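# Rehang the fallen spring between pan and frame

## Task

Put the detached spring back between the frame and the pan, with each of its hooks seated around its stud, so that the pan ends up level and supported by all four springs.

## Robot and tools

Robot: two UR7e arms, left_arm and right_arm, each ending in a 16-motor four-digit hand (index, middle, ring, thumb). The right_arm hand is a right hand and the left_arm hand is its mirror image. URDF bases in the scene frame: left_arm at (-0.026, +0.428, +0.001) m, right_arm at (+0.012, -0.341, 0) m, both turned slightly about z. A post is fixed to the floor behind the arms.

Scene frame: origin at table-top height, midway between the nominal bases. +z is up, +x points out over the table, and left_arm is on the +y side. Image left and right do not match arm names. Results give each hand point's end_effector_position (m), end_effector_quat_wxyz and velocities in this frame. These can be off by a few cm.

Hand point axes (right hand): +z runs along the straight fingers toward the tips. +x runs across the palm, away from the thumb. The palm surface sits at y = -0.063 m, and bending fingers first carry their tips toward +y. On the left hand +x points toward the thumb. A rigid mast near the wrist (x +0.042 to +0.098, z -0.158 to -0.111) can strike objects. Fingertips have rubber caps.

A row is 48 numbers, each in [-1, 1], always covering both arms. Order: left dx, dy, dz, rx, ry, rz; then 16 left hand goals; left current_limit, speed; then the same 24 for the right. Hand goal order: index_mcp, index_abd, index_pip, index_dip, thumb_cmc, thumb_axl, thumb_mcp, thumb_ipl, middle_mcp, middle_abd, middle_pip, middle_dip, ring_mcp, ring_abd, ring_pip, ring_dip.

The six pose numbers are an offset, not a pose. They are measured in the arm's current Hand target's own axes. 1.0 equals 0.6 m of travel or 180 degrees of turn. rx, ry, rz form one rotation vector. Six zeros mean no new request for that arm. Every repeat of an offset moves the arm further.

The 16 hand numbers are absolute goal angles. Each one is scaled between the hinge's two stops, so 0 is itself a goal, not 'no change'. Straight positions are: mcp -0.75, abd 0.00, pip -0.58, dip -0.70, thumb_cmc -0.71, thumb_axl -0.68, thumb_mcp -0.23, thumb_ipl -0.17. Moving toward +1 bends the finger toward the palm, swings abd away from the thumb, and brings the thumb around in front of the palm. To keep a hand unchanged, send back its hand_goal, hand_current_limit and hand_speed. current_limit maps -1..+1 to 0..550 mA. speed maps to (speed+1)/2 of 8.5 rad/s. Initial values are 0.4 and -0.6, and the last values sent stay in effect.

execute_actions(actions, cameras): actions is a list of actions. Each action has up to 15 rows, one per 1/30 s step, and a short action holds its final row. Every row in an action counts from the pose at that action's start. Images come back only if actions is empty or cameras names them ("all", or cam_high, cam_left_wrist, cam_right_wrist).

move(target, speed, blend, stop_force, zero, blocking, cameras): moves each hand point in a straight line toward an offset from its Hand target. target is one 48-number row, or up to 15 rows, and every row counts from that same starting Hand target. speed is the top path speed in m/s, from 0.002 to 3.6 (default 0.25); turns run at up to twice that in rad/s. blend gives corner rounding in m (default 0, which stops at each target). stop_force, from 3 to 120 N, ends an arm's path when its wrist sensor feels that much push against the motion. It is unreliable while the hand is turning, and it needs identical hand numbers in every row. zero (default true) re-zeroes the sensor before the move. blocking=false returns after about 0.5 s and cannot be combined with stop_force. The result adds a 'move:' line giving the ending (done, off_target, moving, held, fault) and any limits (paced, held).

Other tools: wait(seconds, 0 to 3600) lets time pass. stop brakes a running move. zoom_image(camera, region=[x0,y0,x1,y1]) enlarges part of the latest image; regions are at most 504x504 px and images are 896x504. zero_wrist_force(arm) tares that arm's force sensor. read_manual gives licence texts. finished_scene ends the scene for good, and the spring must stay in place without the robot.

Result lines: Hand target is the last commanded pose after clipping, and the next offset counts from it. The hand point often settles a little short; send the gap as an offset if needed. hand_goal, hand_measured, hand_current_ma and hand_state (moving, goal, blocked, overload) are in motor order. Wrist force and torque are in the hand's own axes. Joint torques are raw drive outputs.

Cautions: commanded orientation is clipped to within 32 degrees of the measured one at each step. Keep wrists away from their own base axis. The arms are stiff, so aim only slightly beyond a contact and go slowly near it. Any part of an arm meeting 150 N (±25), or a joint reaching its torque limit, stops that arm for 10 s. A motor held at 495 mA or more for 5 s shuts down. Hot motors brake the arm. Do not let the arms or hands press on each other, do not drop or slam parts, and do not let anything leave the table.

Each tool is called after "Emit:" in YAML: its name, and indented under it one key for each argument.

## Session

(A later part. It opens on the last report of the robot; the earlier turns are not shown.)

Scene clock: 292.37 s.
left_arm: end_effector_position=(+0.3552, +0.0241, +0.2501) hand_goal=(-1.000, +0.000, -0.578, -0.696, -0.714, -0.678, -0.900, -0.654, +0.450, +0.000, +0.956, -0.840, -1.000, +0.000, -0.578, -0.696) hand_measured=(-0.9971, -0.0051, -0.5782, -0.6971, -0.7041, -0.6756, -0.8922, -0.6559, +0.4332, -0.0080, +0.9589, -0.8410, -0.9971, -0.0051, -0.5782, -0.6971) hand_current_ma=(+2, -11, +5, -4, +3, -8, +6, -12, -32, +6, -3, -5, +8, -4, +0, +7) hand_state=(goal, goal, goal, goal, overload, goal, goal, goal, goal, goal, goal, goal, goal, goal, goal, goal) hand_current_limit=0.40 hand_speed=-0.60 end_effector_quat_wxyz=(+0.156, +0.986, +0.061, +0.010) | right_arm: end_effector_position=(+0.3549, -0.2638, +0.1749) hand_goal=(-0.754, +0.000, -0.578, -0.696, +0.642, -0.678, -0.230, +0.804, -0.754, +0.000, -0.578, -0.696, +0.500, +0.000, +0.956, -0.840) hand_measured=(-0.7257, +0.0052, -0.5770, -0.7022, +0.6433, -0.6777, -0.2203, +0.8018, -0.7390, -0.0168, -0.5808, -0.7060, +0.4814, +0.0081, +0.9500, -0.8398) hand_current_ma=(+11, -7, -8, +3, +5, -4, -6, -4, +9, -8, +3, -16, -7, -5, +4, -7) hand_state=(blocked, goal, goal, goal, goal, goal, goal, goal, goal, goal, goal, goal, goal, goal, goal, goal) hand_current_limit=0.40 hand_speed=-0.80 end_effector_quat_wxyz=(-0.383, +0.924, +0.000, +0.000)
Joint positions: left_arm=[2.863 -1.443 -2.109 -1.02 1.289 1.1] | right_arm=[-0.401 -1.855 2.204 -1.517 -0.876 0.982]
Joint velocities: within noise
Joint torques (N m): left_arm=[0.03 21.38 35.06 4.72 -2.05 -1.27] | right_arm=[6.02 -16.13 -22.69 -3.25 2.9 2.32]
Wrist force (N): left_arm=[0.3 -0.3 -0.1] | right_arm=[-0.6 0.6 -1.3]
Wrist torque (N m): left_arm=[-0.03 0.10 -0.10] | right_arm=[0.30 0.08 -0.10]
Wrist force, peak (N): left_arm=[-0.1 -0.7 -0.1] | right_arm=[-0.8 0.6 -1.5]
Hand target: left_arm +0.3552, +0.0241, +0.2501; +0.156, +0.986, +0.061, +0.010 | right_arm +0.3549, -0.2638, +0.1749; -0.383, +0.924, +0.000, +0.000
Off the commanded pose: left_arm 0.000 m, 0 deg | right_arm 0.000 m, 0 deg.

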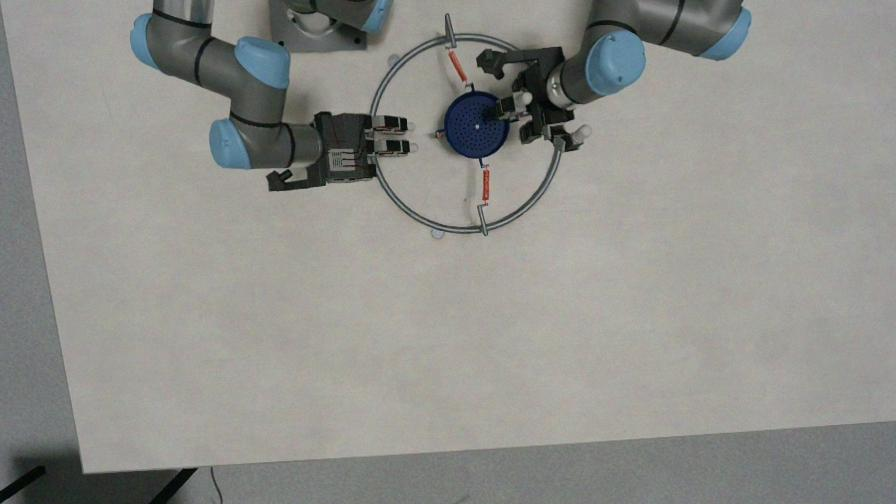

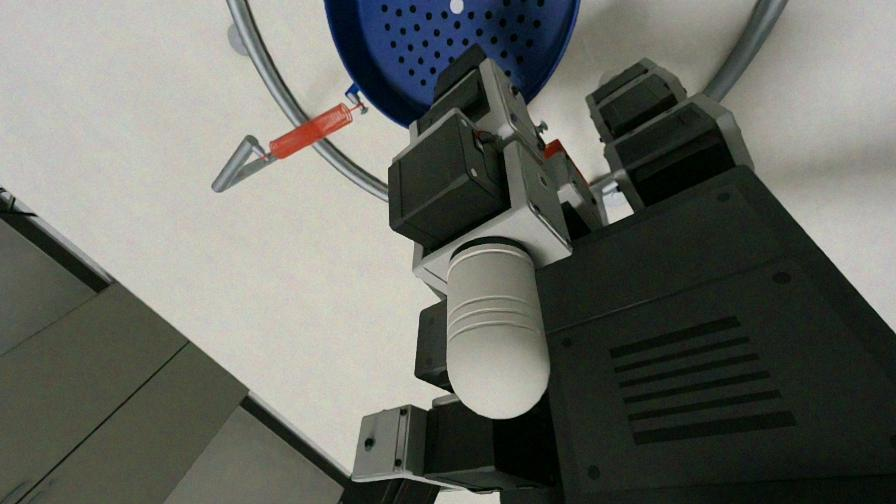

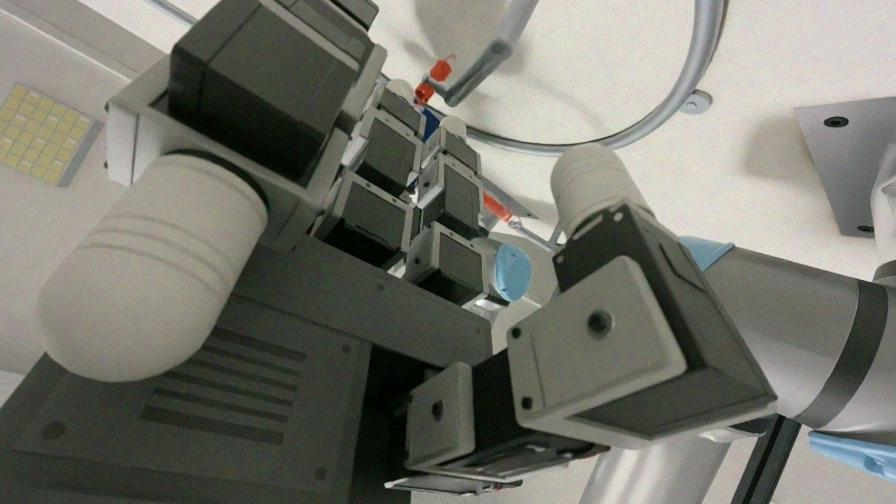

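Emit:
move:
  target: [0, -0.0237, 0.0731, 0, 0, 0, -1.0, 0.0, -0.578, -0.696, -0.714, -0.678, -0.9, -0.654, 0.45, 0.0, 0.956, -0.84, -1.0, 0.0, -0.578, -0.696, 0.4, -0.6, 0, 0, 0, 0, 0, 0, -0.754, 0, -0.577, -0.696, 0.643, -0.678, -0.23, 0.805, -0.754, 0, -0.577, -0.696, 0.5, 0, 0.956, -0.84, 0.4, -0.8]
  speed: 0.03
  stop_force: 4
  cameras: ["all"]

Scene clock: 295.73 s.
left_arm: end_effector_position=(+0.3552, +0.0241, +0.2040) hand_goal=(-1.000, +0.000, -0.578, -0.696, -0.714, -0.678, -0.900, -0.654, +0.450, +0.000, +0.956, -0.840, -1.000, +0.000, -0.578, -0.696) hand_measured=(-0.9971, -0.0051, -0.5782, -0.6958, -0.7041, -0.6756, -0.8932, -0.6559, +0.4320, -0.0080, +0.9589, -0.8398, -0.9971, -0.0065, -0.5782, -0.6971) hand_current_ma=(+2, -4, +8, +2, +9, -4, +12, -4, -28, -2, -4, +2, +3, +7, -2, +3) hand_state=(goal, goal, goal, goal, overload, goal, goal, goal, goal, goal, goal, goal, goal, goal, goal, goal) hand_current_limit=0.40 hand_speed=-0.60 end_effector_quat_wxyz=(+0.156, +0.986, +0.061, +0.010) | right_arm: end_effector_position=(+0.3549, -0.2638, +0.1749) hand_goal=(-0.754, +0.000, -0.578, -0.696, +0.642, -0.678, -0.230, +0.804, -0.754, +0.000, -0.578, -0.696, +0.500, +0.000, +0.956, -0.840) hand_measured=(-0.7257, +0.0052, -0.5770, -0.7022, +0.6446, -0.6777, -0.2203, +0.8018, -0.7378, -0.0153, -0.5808, -0.7060, +0.4826, +0.0066, +0.9487, -0.8398) hand_current_ma=(+15, -5, -5, +2, +0, -11, +2, -12, +8, -6, +3, -6, -7, -8, +5, -4) hand_state=(blocked, goal, goal, goal, goal, goal, goal, goal, goal, goal, goal, goal, goal, goal, goal, goal) hand_current_limit=0.40 hand_speed=-0.80 end_effector_quat_wxyz=(-0.383, +0.924, +0.000, +0.000)
Joint positions: left_arm=[2.863 -1.503 -2.189 -0.88 1.289 1.1] | right_arm=[-0.401 -1.855 2.204 -1.517 -0.876 0.982]
Joint torques (N m): left_arm=[0.56 22.95 33.62 0.32 -0.38 0.19] | right_arm=[6.24 -15.41 -20.7 -3.19 2.84 2.33]
Wrist force (N): left_arm=[0.0 -0.5 -0.2] | right_arm=[-0.6 0.9 -1.3]
Wrist torque (N m): left_arm=[-0.04 0.15 -0.12] | right_arm=[0.34 0.09 -0.09]
Wrist force, peak (N): left_arm=[0.4 -0.2 -0.8] | right_arm=[-1.0 0.7 -1.3]
Hand target: left_arm +0.3552, +0.0241, +0.2040; +0.156, +0.986, +0.061, +0.010 | right_arm +0.3549, -0.2638, +0.1749; -0.383, +0.924, +0.000, +0.000
Off the commanded pose: left_arm 0.000 m, 0 deg | right_arm 0.000 m, 0 deg.
move: done

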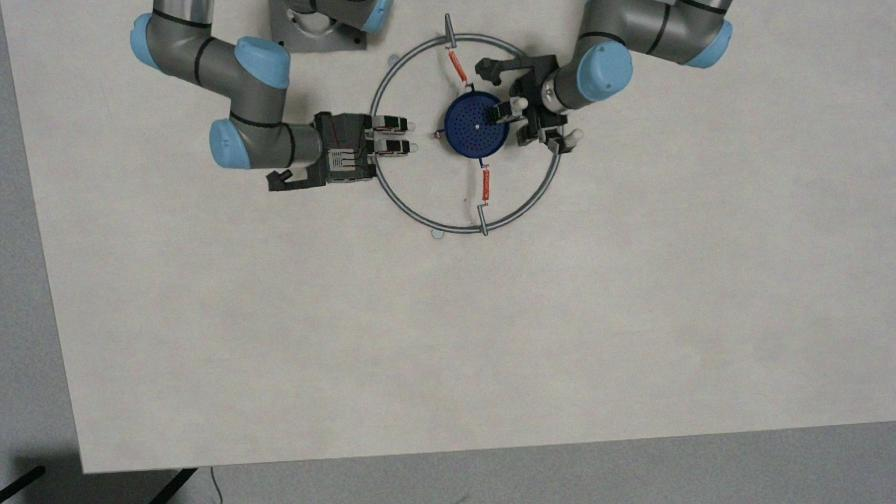

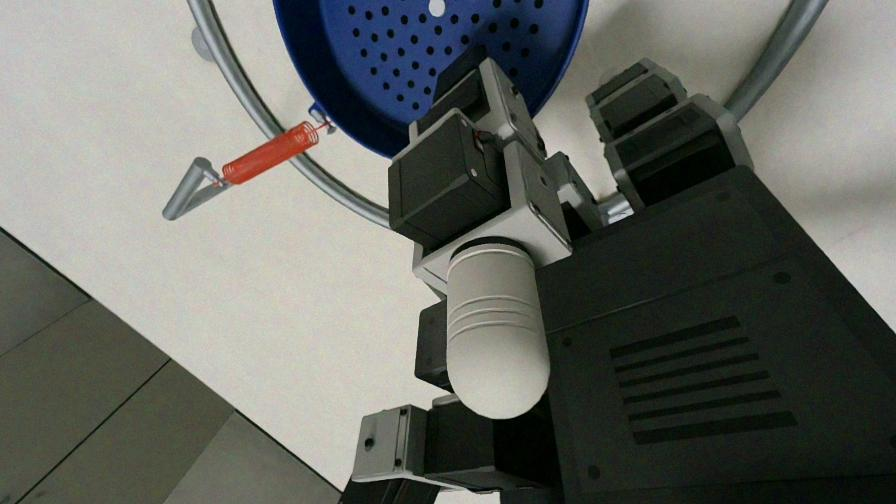

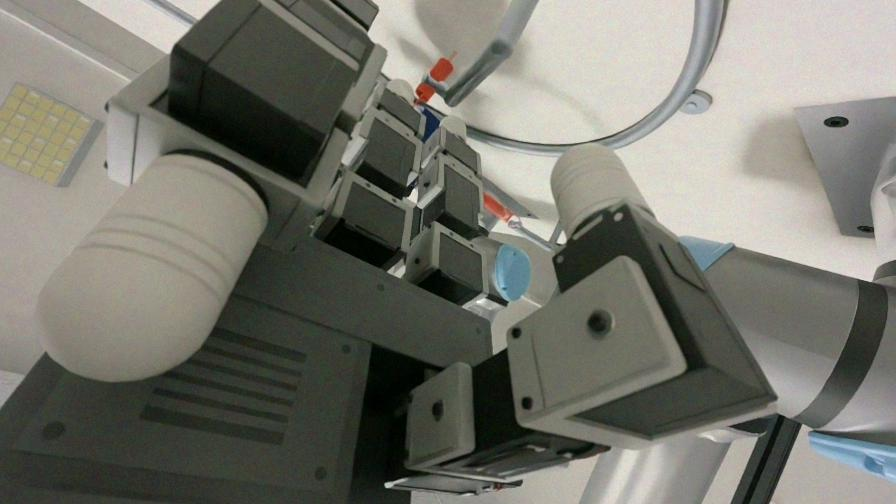

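Emit:
move:
  target: [0, 0.0475, 0.0154, 0, 0, 0, -1.0, 0.0, -0.578, -0.696, -0.714, -0.678, -0.9, -0.654, 0.45, 0.0, 0.956, -0.84, -1.0, 0.0, -0.578, -0.696, 0.4, -0.6, 0, 0, 0, 0, 0, 0, -0.754, 0, -0.577, -0.696, 0.643, -0.678, -0.23, 0.805, -0.754, 0, -0.577, -0.696, 0.5, 0, 0.956, -0.84, 0.4, -0.8]
  speed: 0.01
  stop_force: 3
  cameras: ["all"]

Scene clock: 299.87 s.
left_arm: end_effector_position=(+0.3585, -0.0020, +0.2039) hand_goal=(-1.000, +0.000, -0.578, -0.696, -0.714, -0.678, -0.900, -0.654, +0.450, +0.000, +0.956, -0.840, -1.000, +0.000, -0.578, -0.696) hand_measured=(-1.0000, -0.0065, -0.5847, -0.6983, -0.7029, -0.6746, -0.8922, -0.6559, +0.4320, -0.0065, +0.9577, -0.8410, -0.9971, -0.0051, -0.5782, -0.6971) hand_current_ma=(-2, -3, -1, -2, -8, -5, +14, +9, -34, +5, -1, +3, +3, +5, +0, -3) hand_state=(goal, goal, goal, goal, overload, goal, goal, goal, goal, goal, goal, goal, goal, goal, goal, goal) hand_current_limit=0.40 hand_speed=-0.60 end_effector_quat_wxyz=(+0.156, +0.986, +0.061, +0.010) | right_arm: end_effector_position=(+0.3549, -0.2638, +0.1749) hand_goal=(-0.754, +0.000, -0.578, -0.696, +0.642, -0.678, -0.230, +0.804, -0.754, +0.000, -0.578, -0.696, +0.500, +0.000, +0.956, -0.840) hand_measured=(-0.7257, +0.0037, -0.5770, -0.7009, +0.6433, -0.6777, -0.2203, +0.8018, -0.7390, -0.0153, -0.5808, -0.7047, +0.4814, +0.0066, +0.9500, -0.8410) hand_current_ma=(+23, -14, -6, +12, +3, -4, -3, -10, +4, -13, -5, -8, -6, -3, +4, -1) hand_state=(blocked, goal, goal, goal, goal, goal, goal, goal, goal, goal, goal, goal, goal, goal, goal, goal) hand_current_limit=0.40 hand_speed=-0.80 end_effector_quat_wxyz=(-0.383, +0.924, +0.000, +0.000)
Joint positions: left_arm=[2.807 -1.553 -2.146 -0.857 1.298 1.042] | right_arm=[-0.401 -1.855 2.204 -1.517 -0.876 0.982]
Joint torques (N m): left_arm=[10.64 23.75 9.65 0.23 -2.91 3.05] | right_arm=[5.67 -14.43 -19.71 -3.23 2.86 2.28]
Wrist force (N): left_arm=[0.6 -2.9 -0.7] | right_arm=[-0.7 0.6 -1.0]
Wrist torque (N m): left_arm=[0.02 0.11 -0.01] | right_arm=[0.28 0.09 -0.10]
Wrist force, peak (N): left_arm=[0.3 -3.4 -0.8] | right_arm=[-0.8 0.7 -1.4]
Hand target: left_arm +0.3585, -0.0020, +0.2040; +0.156, +0.986, +0.061, +0.010 (not the last commanded pose) | right_arm +0.3549, -0.2638, +0.1749; -0.383, +0.924, +0.000, +0.000
Off the commanded pose: left_arm 0.004 m, 0 deg | right_arm 0.000 m, 0 deg.
move: contact (left_arm)

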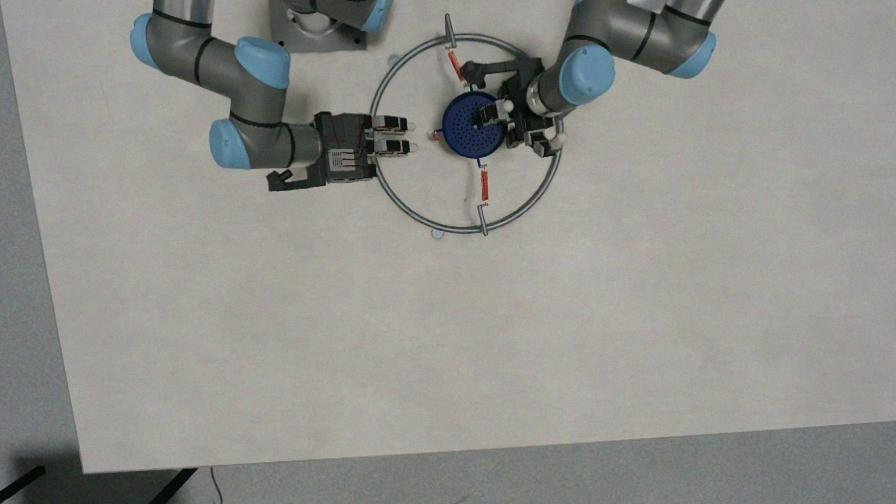

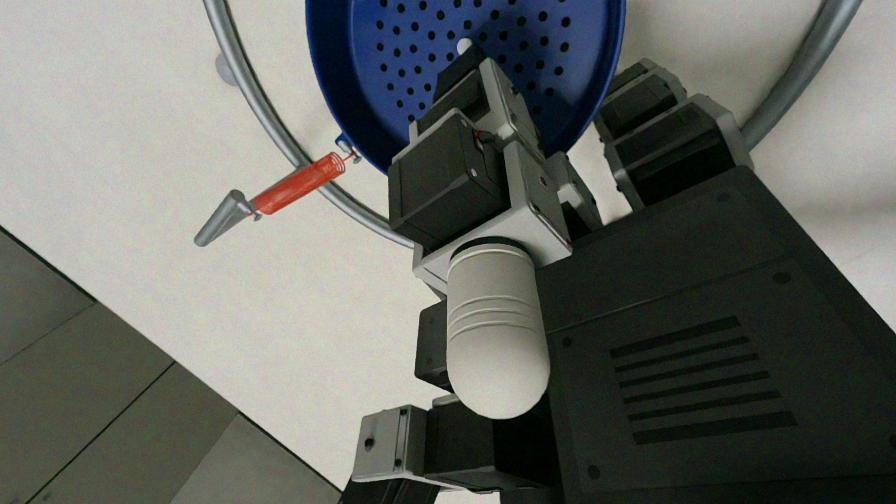

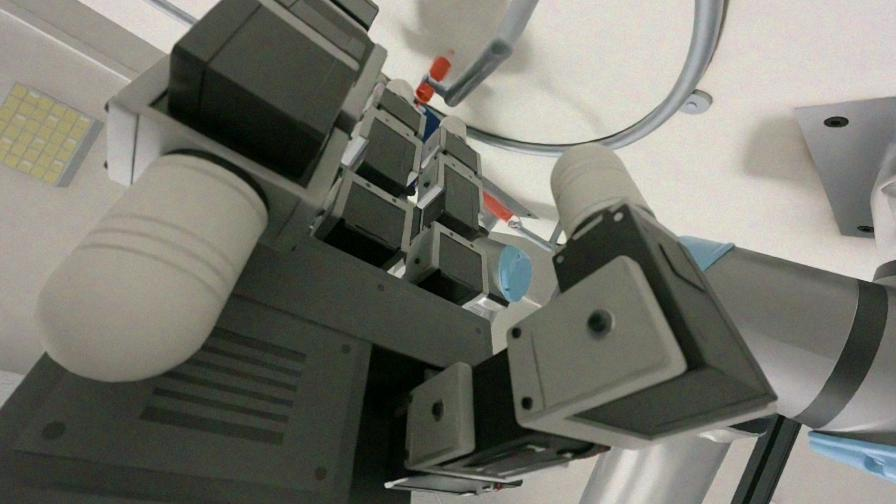

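Emit:
zoom_image:
  camera: "cam_high"
  region: [360, 20, 600, 240]

Emit:
zoom_image:
  camera: "cam_right_wrist"
  region: [300, 20, 600, 260]

Scaled by 2.100 from the camera's image (finer frame: 1280x720).

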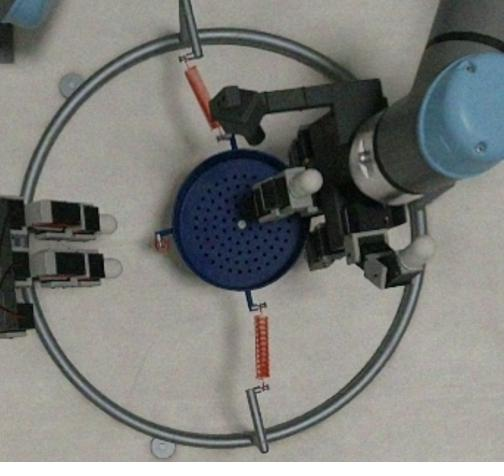

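Scaled by 1.680 from the camera's image (finer frame: 1280x720).

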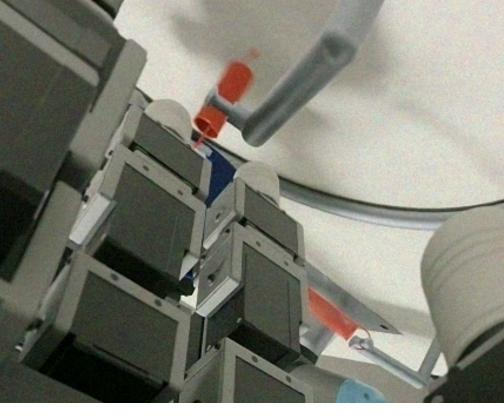

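Emit:
move:
  target: [0, 0, 0, 0, 0, 0, -1.0, 0.0, -0.578, -0.696, -0.714, -0.678, -0.9, -0.654, 0.45, 0.0, 0.956, -0.84, -1.0, 0.0, -0.578, -0.696, 0.4, -0.6, 0.0012, 0.0034, 0.0388, 0, 0, 0, -0.754, -0.1, -0.577, -0.696, 0.643, -0.678, -0.23, 0.805, -0.754, 0.1, -0.577, -0.696, 0.5, 0, 0.956, -0.84, 0.4, -0.8]
  speed: 0.04
  stop_force: 4
  cameras: ["all"]

Emit:
zoom_image:
  camera: "cam_right_wrist"
  region: [300, 20, 600, 260]

Scene clock: 302.80 s.
left_arm: end_effector_position=(+0.3585, -0.0020, +0.2040) hand_goal=(-1.000, +0.000, -0.578, -0.696, -0.714, -0.678, -0.900, -0.654, +0.450, +0.000, +0.956, -0.840, -1.000, +0.000, -0.578, -0.696) hand_measured=(-0.9995, -0.0051, -0.5859, -0.6983, -0.7041, -0.6746, -0.8912, -0.6569, +0.4332, -0.0080, +0.9589, -0.8410, -0.9971, -0.0051, -0.5782, -0.6971) hand_current_ma=(-4, -3, -7, +5, +2, -1, +7, +2, -31, +2, +1, +12, +7, +12, +9, +9) hand_state=(goal, goal, goal, goal, overload, goal, goal, goal, goal, goal, goal, goal, goal, goal, goal, goal) hand_current_limit=0.40 hand_speed=-0.60 end_effector_quat_wxyz=(+0.156, +0.986, +0.061, +0.010) | right_arm: end_effector_position=(+0.3557, -0.2487, +0.1570) hand_goal=(-0.754, -0.100, -0.578, -0.696, +0.642, -0.678, -0.230, +0.804, -0.754, +0.100, -0.578, -0.696, +0.500, +0.000, +0.956, -0.840) hand_measured=(-0.7257, -0.0900, -0.5770, -0.7022, +0.6433, -0.6777, -0.2203, +0.8018, -0.7378, +0.0872, -0.5808, -0.7060, +0.4814, +0.0081, +0.9487, -0.8410) hand_current_ma=(+17, -11, -11, +7, +0, -17, +1, -8, +15, -7, +1, -5, +0, -6, +3, +0) hand_state=(blocked, goal, goal, goal, goal, goal, goal, goal, goal, goal, goal, goal, goal, goal, goal, goal) hand_current_limit=0.40 hand_speed=-0.80 end_effector_quat_wxyz=(-0.383, +0.924, +0.000, +0.000)
Joint positions: left_arm=[2.807 -1.553 -2.146 -0.857 1.298 1.042] | right_arm=[-0.36 -1.835 2.248 -1.613 -0.861 1.031]
Joint torques (N m): left_arm=[9.41 23.81 9.27 0.36 -3.02 2.92] | right_arm=[-9.12 -18.87 -30.72 -3.37 -1.08 -2.62]
Wrist force (N): left_arm=[0.4 -3.1 -0.6] | right_arm=[-0.8 0.7 -0.9]
Wrist torque (N m): left_arm=[-0.02 0.14 -0.03] | right_arm=[0.28 0.06 -0.11]
Wrist force, peak (N): left_arm=[0.7 -3.3 -0.8] | right_arm=[-0.7 0.5 -1.8]
Hand target: left_arm +0.3585, -0.0020, +0.2040; +0.156, +0.986, +0.061, +0.010 | right_arm +0.3557, -0.2487, +0.1570; -0.383, +0.924, +0.000, +0.000
Off the commanded pose: left_arm 0.000 m, 0 deg | right_arm 0.000 m, 0 deg.
move: done

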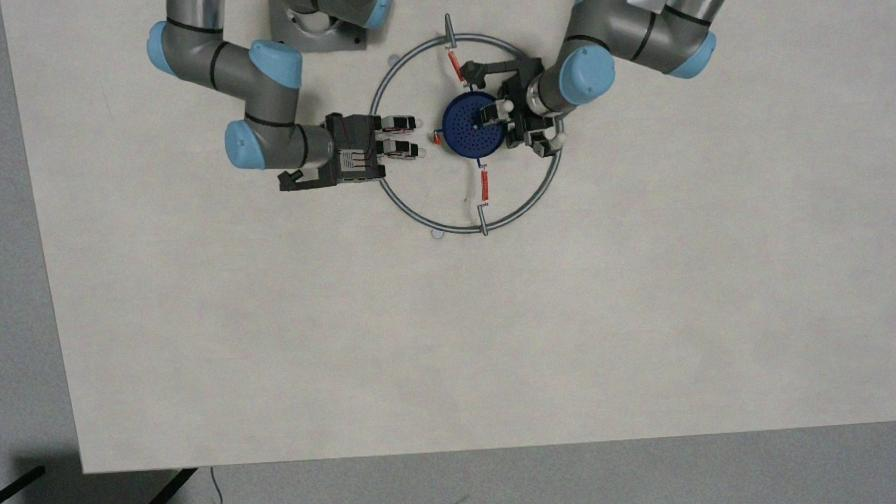

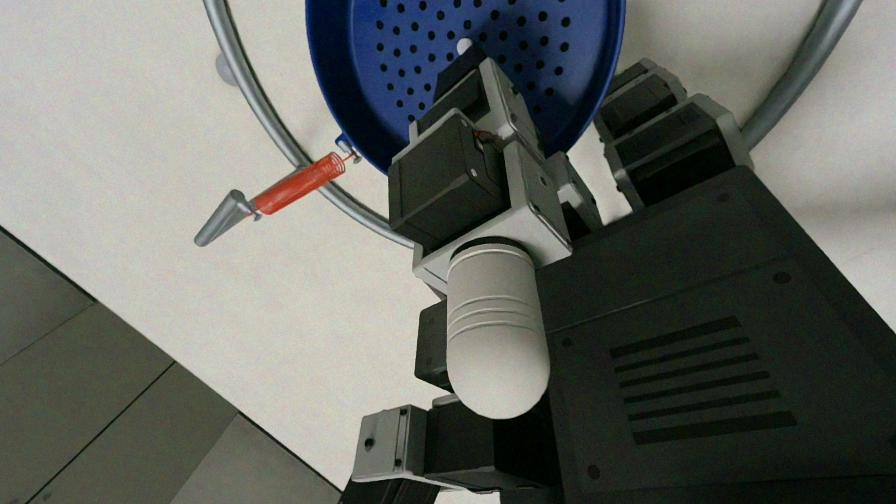

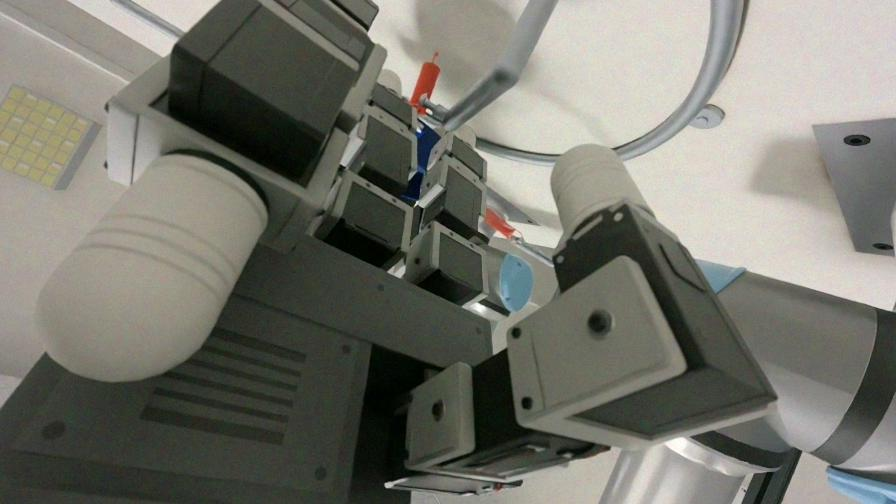

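Scaled by 1.680 from the camera's image (finer frame: 1280x720).

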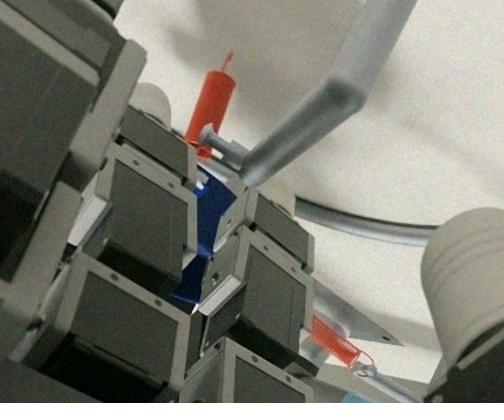

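Emit:
move:
  target: [0, 0, 0, 0, 0, 0, -1.0, 0.0, -0.578, -0.696, -0.714, -0.678, -0.9, -0.654, 0.45, 0.0, 0.956, -0.84, -1.0, 0.0, -0.578, -0.696, 0.4, -0.6, 0, 0.0021, 0.0802, 0, 0, 0, -0.754, -0.1, -0.577, -0.696, 0.643, -0.678, -0.23, 0.805, -0.754, 0.1, -0.577, -0.696, 0.5, 0, 0.956, -0.84, 0.4, -0.8]
  speed: 0.02
  stop_force: 3
  cameras: ["all"]

Emit:
zoom_image:
  camera: "cam_right_wrist"
  region: [300, 20, 600, 260]

Emit:
zoom_image:
  camera: "cam_left_wrist"
  region: [180, 80, 480, 320]

Scene clock: 306.47 s.
left_arm: end_effector_position=(+0.3585, -0.0020, +0.2040) hand_goal=(-1.000, +0.000, -0.578, -0.696, -0.714, -0.678, -0.900, -0.654, +0.450, +0.000, +0.956, -0.840, -1.000, +0.000, -0.578, -0.696) hand_measured=(-0.9995, -0.0051, -0.5847, -0.6996, -0.7041, -0.6756, -0.8922, -0.6569, +0.4332, -0.0080, +0.9577, -0.8410, -0.9971, -0.0051, -0.5782, -0.6971) hand_current_ma=(-2, -9, +4, +2, +8, -4, +6, +1, -31, -6, +0, +8, +7, +1, +9, +0) hand_state=(goal, goal, goal, goal, overload, goal, goal, goal, goal, goal, goal, goal, goal, goal, goal, goal) hand_current_limit=0.40 hand_speed=-0.60 end_effector_quat_wxyz=(+0.156, +0.986, +0.061, +0.010) | right_arm: end_effector_position=(+0.3557, -0.2156, +0.1221) hand_goal=(-0.754, -0.100, -0.578, -0.696, +0.642, -0.678, -0.230, +0.804, -0.754, +0.100, -0.578, -0.696, +0.500, +0.000, +0.956, -0.840) hand_measured=(-0.7257, -0.0900, -0.5770, -0.7022, +0.6433, -0.6777, -0.2203, +0.8018, -0.7390, +0.0872, -0.5808, -0.7060, +0.4814, +0.0066, +0.9487, -0.8398) hand_current_ma=(+16, -10, -3, +6, +10, -11, -6, -10, +9, -3, +0, -10, -11, -11, +9, -2) hand_state=(blocked, goal, goal, goal, goal, goal, goal, goal, goal, goal, goal, goal, goal, goal, goal, goal) hand_current_limit=0.40 hand_speed=-0.80 end_effector_quat_wxyz=(-0.383, +0.924, +0.000, +0.000)
Joint positions: left_arm=[2.807 -1.553 -2.146 -0.857 1.298 1.042] | right_arm=[-0.269 -1.779 2.33 -1.826 -0.831 1.146]
Joint torques (N m): left_arm=[9.88 24.17 8.17 0.46 -2.83 2.58] | right_arm=[-8.79 -19.97 -29.37 -1.12 -1.02 -2.17]
Wrist force (N): left_arm=[0.6 -3.0 -0.6] | right_arm=[-0.5 0.2 -1.3]
Wrist torque (N m): left_arm=[0.01 0.11 -0.01] | right_arm=[0.27 0.08 -0.09]
Wrist force, peak (N): left_arm=[0.9 -3.3 -0.7] | right_arm=[-1.1 0.8 -1.1]
Hand target: left_arm +0.3585, -0.0020, +0.2040; +0.156, +0.986, +0.061, +0.010 | right_arm +0.3557, -0.2156, +0.1221; -0.383, +0.924, +0.000, +0.000
Off the commanded pose: left_arm 0.000 m, 0 deg | right_arm 0.000 m, 0 deg.
move: done

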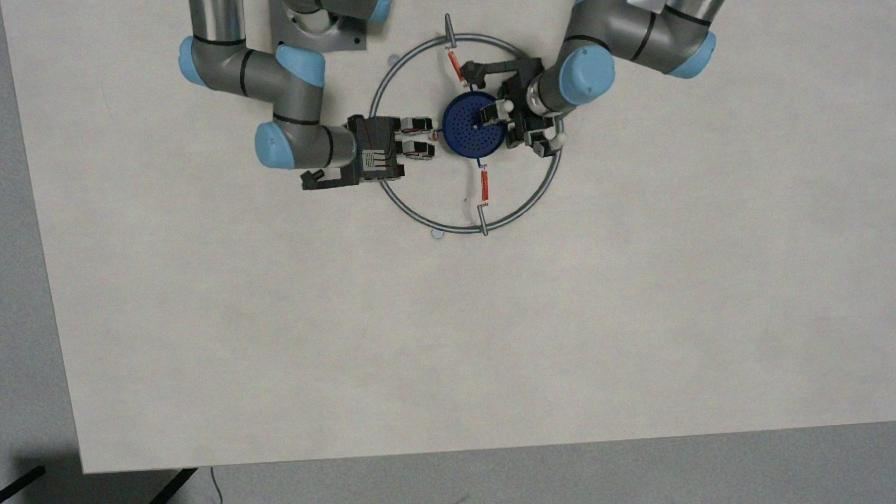

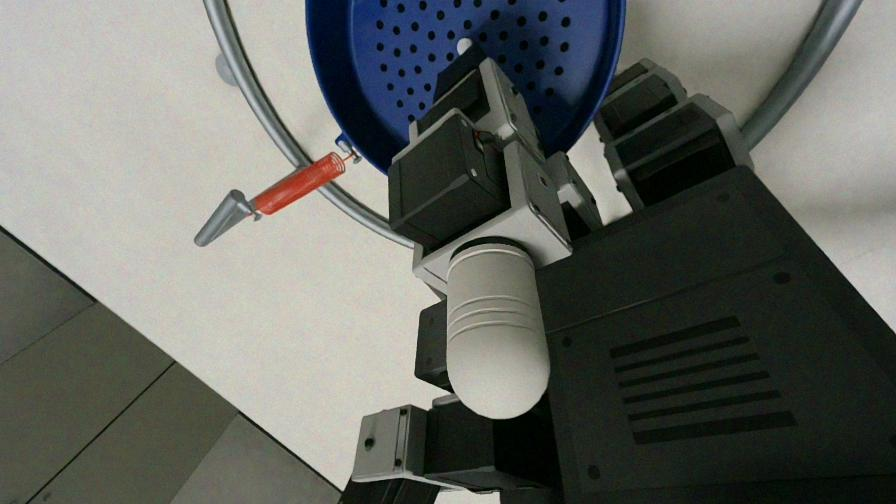

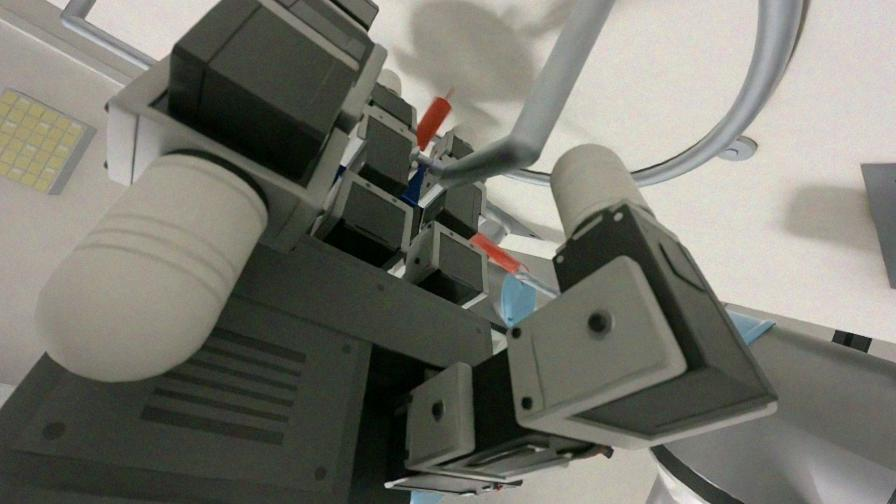

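Scaled by 1.680 from the camera's image (finer frame: 1280x720).

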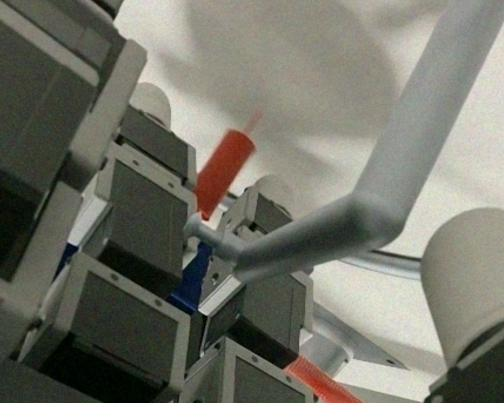

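Scaled by 1.680 from the camera's image (finer frame: 1280x720).

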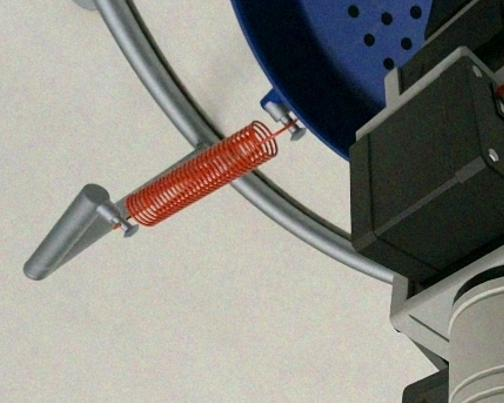

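Emit:
move:
  target: [0, 0, 0, 0, 0, 0, -1.0, 0.0, -0.578, -0.696, -0.714, -0.678, -0.9, -0.654, 0.45, 0.0, 0.956, -0.84, -1.0, 0.0, -0.578, -0.696, 0.4, -0.6, 0, 0, 0, 0, 0, 0, -0.754, 0.12, -0.577, -0.696, 0.643, -0.678, -0.23, 0.805, -0.754, -0.12, -0.577, -0.696, 0.5, 0, 0.956, -0.84, 0.4, -0.85]
  cameras: []

Emit:
move:
  target: [0, 0, 0, 0, 0, 0, -1.0, 0.0, -0.578, -0.696, -0.714, -0.678, -0.9, -0.654, 0.45, 0.0, 0.956, -0.84, -1.0, 0.0, -0.578, -0.696, 0.4, -0.6, 0, 0, 0, 0, 0, 0, -0.754, 0.4, -0.577, -0.696, 0.643, -0.678, -0.23, 0.805, -0.754, -0.4, -0.577, -0.696, 0.5, 0, 0.956, -0.84, 0.4, -0.85]
  cameras: ["cam_right_wrist"]

Emit:
zoom_image:
  camera: "cam_right_wrist"
  region: [300, 20, 600, 260]

Scene clock: 307.50 s.
left_arm: end_effector_position=(+0.3585, -0.0020, +0.2040) hand_goal=(-1.000, +0.000, -0.578, -0.696, -0.714, -0.678, -0.900, -0.654, +0.450, +0.000, +0.956, -0.840, -1.000, +0.000, -0.578, -0.696) hand_measured=(-1.0000, -0.0065, -0.5859, -0.6983, -0.7029, -0.6746, -0.8922, -0.6559, +0.4332, -0.0080, +0.9577, -0.8410, -0.9971, -0.0051, -0.5782, -0.6971) hand_current_ma=(-7, -7, -4, +5, +0, -3, +6, -7, -28, -4, -4, +18, +11, +2, +9, -6) hand_state=(goal, goal, goal, goal, overload, goal, goal, goal, goal, goal, goal, goal, goal, goal, goal, goal) hand_current_limit=0.40 hand_speed=-0.60 end_effector_quat_wxyz=(+0.156, +0.986, +0.061, +0.010) | right_arm: end_effector_position=(+0.3557, -0.2156, +0.1221) hand_goal=(-0.754, +0.120, -0.578, -0.696, +0.642, -0.678, -0.230, +0.804, -0.754, -0.120, -0.578, -0.696, +0.500, +0.000, +0.956, -0.840) hand_measured=(-0.7257, +0.0638, -0.5770, -0.7009, +0.6433, -0.6777, -0.2203, +0.8018, -0.7378, -0.0578, -0.5808, -0.7034, +0.4826, +0.0066, +0.9500, -0.8398) hand_current_ma=(+16, -28, -11, +9, +11, -1, -5, -2, +9, +21, +1, -6, -8, -2, +1, +0) hand_state=(blocked, blocked, goal, goal, goal, goal, goal, goal, goal, blocked, goal, goal, goal, goal, goal, goal) hand_current_limit=0.40 hand_speed=-0.85 end_effector_quat_wxyz=(-0.383, +0.924, +0.000, +0.000)
Joint positions: left_arm=[2.807 -1.553 -2.146 -0.857 1.298 1.042] | right_arm=[-0.269 -1.779 2.33 -1.826 -0.831 1.146]
Joint torques (N m): left_arm=[10.43 24.26 8.53 0.49 -3.14 2.49] | right_arm=[-8.61 -19.87 -29.58 -2.02 -0.91 -2.23]
Wrist force (N): left_arm=[0.5 -3.1 -0.7] | right_arm=[-0.8 0.6 -1.2]
Wrist torque (N m): left_arm=[0.00 0.11 -0.01] | right_arm=[0.31 0.12 -0.12]
Wrist force, peak (N): left_arm=[0.6 -3.3 -0.7] | right_arm=[-1.0 0.6 -1.2]
Hand target: left_arm +0.3585, -0.0020, +0.2040; +0.156, +0.986, +0.061, +0.010 | right_arm +0.3557, -0.2156, +0.1221; -0.383, +0.924, +0.000, +0.000
Off the commanded pose: left_arm 0.000 m, 0 deg | right_arm 0.000 m, 0 deg.
move: done

Scene clock: 308.00 s.
left_arm: end_effector_position=(+0.3585, -0.0020, +0.2040) hand_goal=(-1.000, +0.000, -0.578, -0.696, -0.714, -0.678, -0.900, -0.654, +0.450, +0.000, +0.956, -0.840, -1.000, +0.000, -0.578, -0.696) hand_measured=(-1.0000, -0.0051, -0.5847, -0.6983, -0.7029, -0.6746, -0.8922, -0.6559, +0.4332, -0.0080, +0.9589, -0.8410, -0.9971, -0.0065, -0.5782, -0.6971) hand_current_ma=(-11, -3, -3, +1, -5, -4, +7, -2, -25, +3, +6, +0, +1, -1, +2, -1) hand_state=(goal, goal, goal, goal, overload, goal, goal, goal, goal, goal, goal, goal, goal, goal, goal, goal) hand_current_limit=0.40 hand_speed=-0.60 end_effector_quat_wxyz=(+0.156, +0.986, +0.061, +0.010) | right_arm: end_effector_position=(+0.3557, -0.2156, +0.1221) hand_goal=(-0.754, +0.400, -0.578, -0.696, +0.642, -0.678, -0.230, +0.804, -0.754, -0.400, -0.578, -0.696, +0.500, +0.000, +0.956, -0.840) hand_measured=(-0.7245, +0.0711, -0.5770, -0.7009, +0.6446, -0.6777, -0.2193, +0.8028, -0.7390, -0.0549, -0.5795, -0.7034, +0.4814, +0.0081, +0.9487, -0.8398) hand_current_ma=(+16, -244, -8, +10, +9, -5, -9, -12, +13, +259, +2, -6, -4, -4, +5, -3) hand_state=(blocked, moving, goal, goal, goal, goal, goal, goal, goal, moving, goal, goal, goal, goal, goal, goal) hand_current_limit=0.40 hand_speed=-0.85 end_effector_quat_wxyz=(-0.383, +0.924, +0.000, +0.000)
Joint positions: left_arm=[2.807 -1.553 -2.146 -0.857 1.298 1.042] | right_arm=[-0.269 -1.779 2.33 -1.826 -0.831 1.146]
Joint torques (N m): left_arm=[10.34 23.47 9.68 0.44 -3.16 2.42] | right_arm=[-8.45 -19.71 -29.22 -2.46 -0.79 -2.19]
Wrist force (N): left_arm=[0.6 -3.0 -0.8] | right_arm=[-0.8 0.5 -1.0]
Wrist torque (N m): left_arm=[0.02 0.11 -0.01] | right_arm=[0.27 0.11 -0.12]
Wrist force, peak (N): left_arm=[0.6 -3.3 -0.6] | right_arm=[-0.8 0.7 -1.0]
Hand target: left_arm +0.3585, -0.0020, +0.2040; +0.156, +0.986, +0.061, +0.010 | right_arm +0.3557, -0.2156, +0.1221; -0.383, +0.924, +0.000, +0.000
Off the commanded pose: left_arm 0.000 m, 0 deg | right_arm 0.000 m, 0 deg.
move: done

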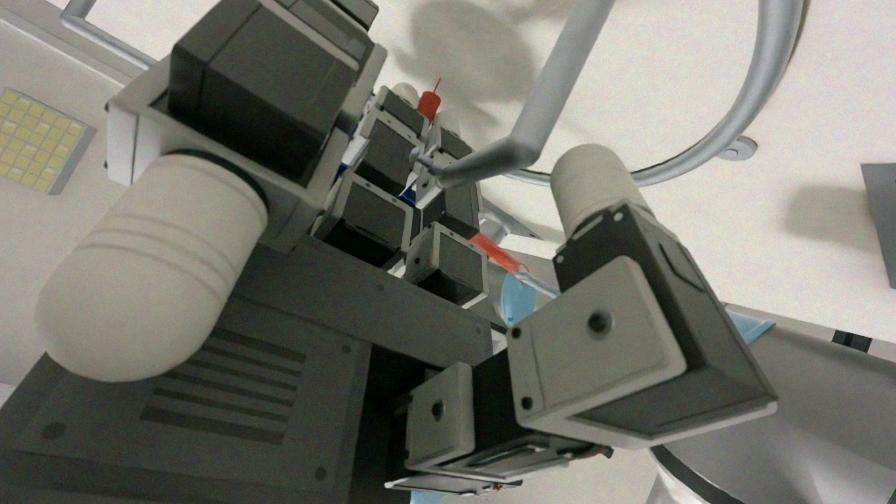

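Scaled by 1.680 from the camera's image (finer frame: 1280x720).

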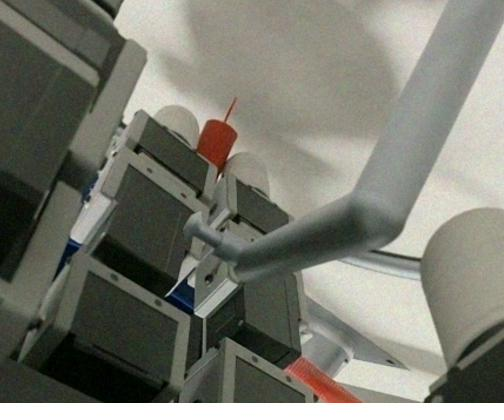

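Emit:
move:
  target: [0, 0, 0, 0, 0, 0, -1.0, 0.0, -0.578, -0.696, -0.714, -0.678, -0.9, -0.654, 0.45, 0.0, 0.956, -0.84, -1.0, 0.0, -0.578, -0.696, 0.4, -0.6, 0, 0, 0, 0, 0, 0, -0.754, -0.06, -0.577, -0.696, 0.643, -0.678, -0.23, 0.805, -0.754, 0.06, -0.577, -0.696, 0.5, 0, 0.956, -0.84, 0.4, -0.92]
  cameras: ["cam_right_wrist"]

Emit:
zoom_image:
  camera: "cam_right_wrist"
  region: [300, 20, 600, 260]

Emit:
move:
  target: [0, 0, 0, 0, 0, 0, -1.0, 0.0, -0.578, -0.696, -0.714, -0.678, -0.9, -0.654, 0.45, 0.0, 0.956, -0.84, -1.0, 0.0, -0.578, -0.696, 0.4, -0.6, 0, -0.0047, -0.0047, 0, 0, 0, -0.754, -0.06, -0.577, -0.696, 0.643, -0.678, -0.23, 0.805, -0.754, 0.06, -0.577, -0.696, 0.5, 0, 0.956, -0.84, 0.4, -0.92]
  speed: 0.02
  cameras: ["cam_right_wrist"]

Emit:
zoom_image:
  camera: "cam_right_wrist"
  region: [300, 20, 600, 260]

Scene clock: 309.67 s.
left_arm: end_effector_position=(+0.3585, -0.0020, +0.2040) hand_goal=(-1.000, +0.000, -0.578, -0.696, -0.714, -0.678, -0.900, -0.654, +0.450, +0.000, +0.956, -0.840, -1.000, +0.000, -0.578, -0.696) hand_measured=(-0.9995, -0.0051, -0.5859, -0.6983, -0.7029, -0.6746, -0.8922, -0.6559, +0.4332, -0.0080, +0.9577, -0.8410, -0.9971, -0.0051, -0.5782, -0.6971) hand_current_ma=(-10, -1, -2, +9, +2, -4, +8, +7, -34, -1, -8, -6, +5, -1, +1, +4) hand_state=(goal, goal, goal, goal, overload, goal, goal, goal, goal, goal, goal, goal, goal, goal, goal, goal) hand_current_limit=0.40 hand_speed=-0.60 end_effector_quat_wxyz=(+0.156, +0.986, +0.061, +0.010) | right_arm: end_effector_position=(+0.3557, -0.2156, +0.1221) hand_goal=(-0.754, -0.060, -0.578, -0.696, +0.642, -0.678, -0.230, +0.804, -0.754, +0.060, -0.578, -0.696, +0.500, +0.000, +0.956, -0.840) hand_measured=(-0.7257, +0.0711, -0.5782, -0.7009, +0.6446, -0.6777, -0.2193, +0.8018, -0.7378, -0.0549, -0.5808, -0.7034, +0.4814, +0.0066, +0.9500, -0.8398) hand_current_ma=(+12, -96, -10, -2, -3, -11, +2, -10, +10, +100, -5, -9, -12, -2, -5, -2) hand_state=(blocked, moving, goal, goal, goal, goal, goal, goal, goal, moving, goal, goal, goal, goal, goal, goal) hand_current_limit=0.40 hand_speed=-0.92 end_effector_quat_wxyz=(-0.383, +0.924, +0.000, +0.000)
Joint positions: left_arm=[2.807 -1.553 -2.146 -0.857 1.298 1.042] | right_arm=[-0.269 -1.779 2.33 -1.826 -0.831 1.146]
Joint torques (N m): left_arm=[9.57 25 8.68 0.51 -3.03 2.32] | right_arm=[-8.2 -19.55 -28.15 -3.35 -0.52 -2.05]
Wrist force (N): left_arm=[0.5 -3.1 -0.5] | right_arm=[-0.6 0.3 -1.2]
Wrist torque (N m): left_arm=[-0.01 0.12 -0.02] | right_arm=[0.28 0.08 -0.11]
Wrist force, peak (N): left_arm=[0.6 -3.4 -0.7] | right_arm=[-0.9 0.5 -1.3]
Hand target: left_arm +0.3585, -0.0020, +0.2040; +0.156, +0.986, +0.061, +0.010 | right_arm +0.3557, -0.2156, +0.1221; -0.383, +0.924, +0.000, +0.000
Off the commanded pose: left_arm 0.000 m, 0 deg | right_arm 0.000 m, 0 deg.
move: done

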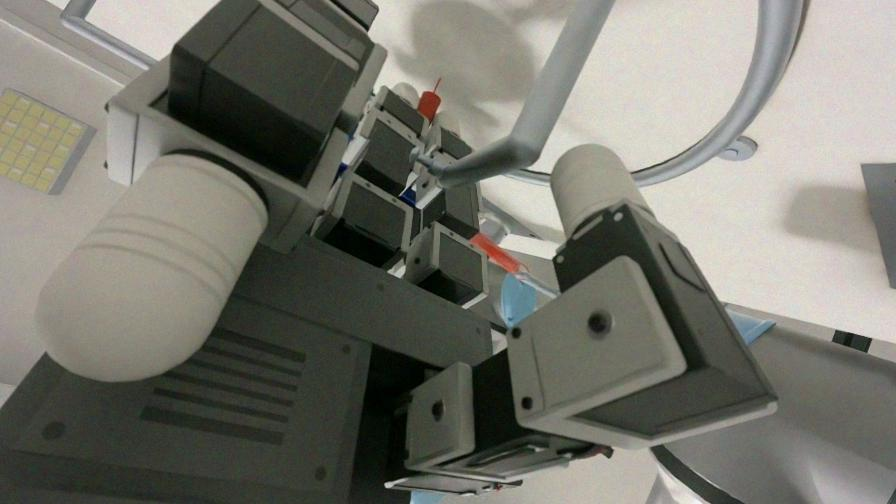

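Scaled by 1.680 from the camera's image (finer frame: 1280x720).

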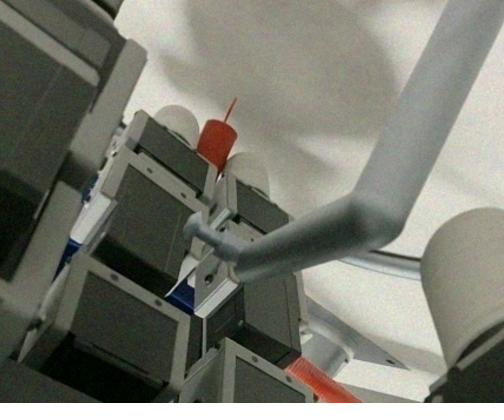

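Scene clock: 310.17 s.
left_arm: end_effector_position=(+0.3585, -0.0020, +0.2040) hand_goal=(-1.000, +0.000, -0.578, -0.696, -0.714, -0.678, -0.900, -0.654, +0.450, +0.000, +0.956, -0.840, -1.000, +0.000, -0.578, -0.696) hand_measured=(-1.0000, -0.0065, -0.5859, -0.6983, -0.7029, -0.6756, -0.8922, -0.6559, +0.4332, -0.0080, +0.9589, -0.8410, -0.9971, -0.0065, -0.5782, -0.6971) hand_current_ma=(-9, -5, -7, +1, +5, -3, +9, +4, -32, +5, -5, +6, +4, +3, +7, +9) hand_state=(goal, goal, goal, goal, overload, goal, goal, goal, goal, goal, goal, goal, goal, goal, goal, goal) hand_current_limit=0.40 hand_speed=-0.60 end_effector_quat_wxyz=(+0.156, +0.986, +0.061, +0.010) | right_arm: end_effector_position=(+0.3558, -0.2156, +0.1263) hand_goal=(-0.754, -0.060, -0.578, -0.696, +0.642, -0.678, -0.230, +0.804, -0.754, +0.060, -0.578, -0.696, +0.500, +0.000, +0.956, -0.840) hand_measured=(-0.7257, +0.0667, -0.5770, -0.7022, +0.6446, -0.6777, -0.2203, +0.8018, -0.7366, -0.0534, -0.5795, -0.7022, +0.4814, +0.0066, +0.9500, -0.8398) hand_current_ma=(+14, -3, -11, +10, +0, -11, +0, -17, +5, -11, +0, -7, -14, -12, +12, +1) hand_state=(blocked, moving, goal, goal, goal, goal, goal, goal, goal, moving, goal, goal, goal, goal, goal, goal) hand_current_limit=0.40 hand_speed=-0.92 end_effector_quat_wxyz=(-0.383, +0.924, +0.000, +0.001)
Joint positions: left_arm=[2.807 -1.553 -2.146 -0.857 1.298 1.042] | right_arm=[-0.269 -1.786 2.322 -1.812 -0.831 1.146]
Joint torques (N m): left_arm=[9.28 24.38 9.94 0.53 -3.08 2.38] | right_arm=[-7.96 0.56 -11.68 -3.56 -0.68 -1.32]
Wrist force (N): left_arm=[0.4 -3.2 -0.4] | right_arm=[-0.9 1.0 -0.7]
Wrist torque (N m): left_arm=[-0.04 0.14 -0.02] | right_arm=[0.30 0.11 -0.12]
Wrist force, peak (N): left_arm=[0.4 -3.2 -0.7] | right_arm=[-0.9 0.6 -1.1]
Hand target: left_arm +0.3585, -0.0020, +0.2040; +0.156, +0.986, +0.061, +0.010 | right_arm +0.3557, -0.2156, +0.1261; -0.383, +0.924, +0.000, +0.000
Off the commanded pose: left_arm 0.000 m, 0 deg | right_arm 0.000 m, 0 deg.
move: done

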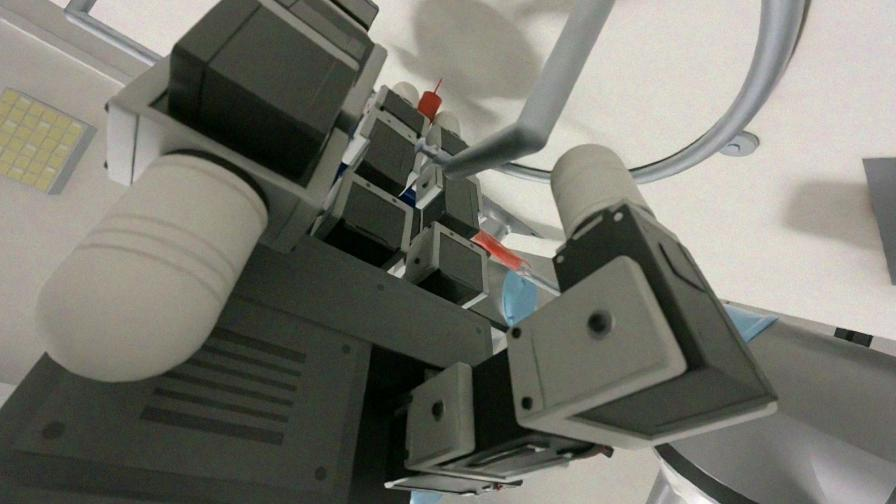

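Scaled by 1.680 from the camera's image (finer frame: 1280x720).

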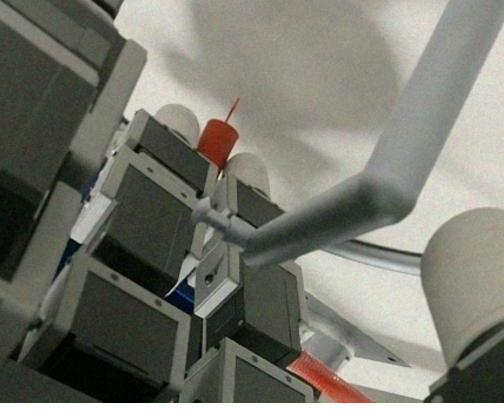

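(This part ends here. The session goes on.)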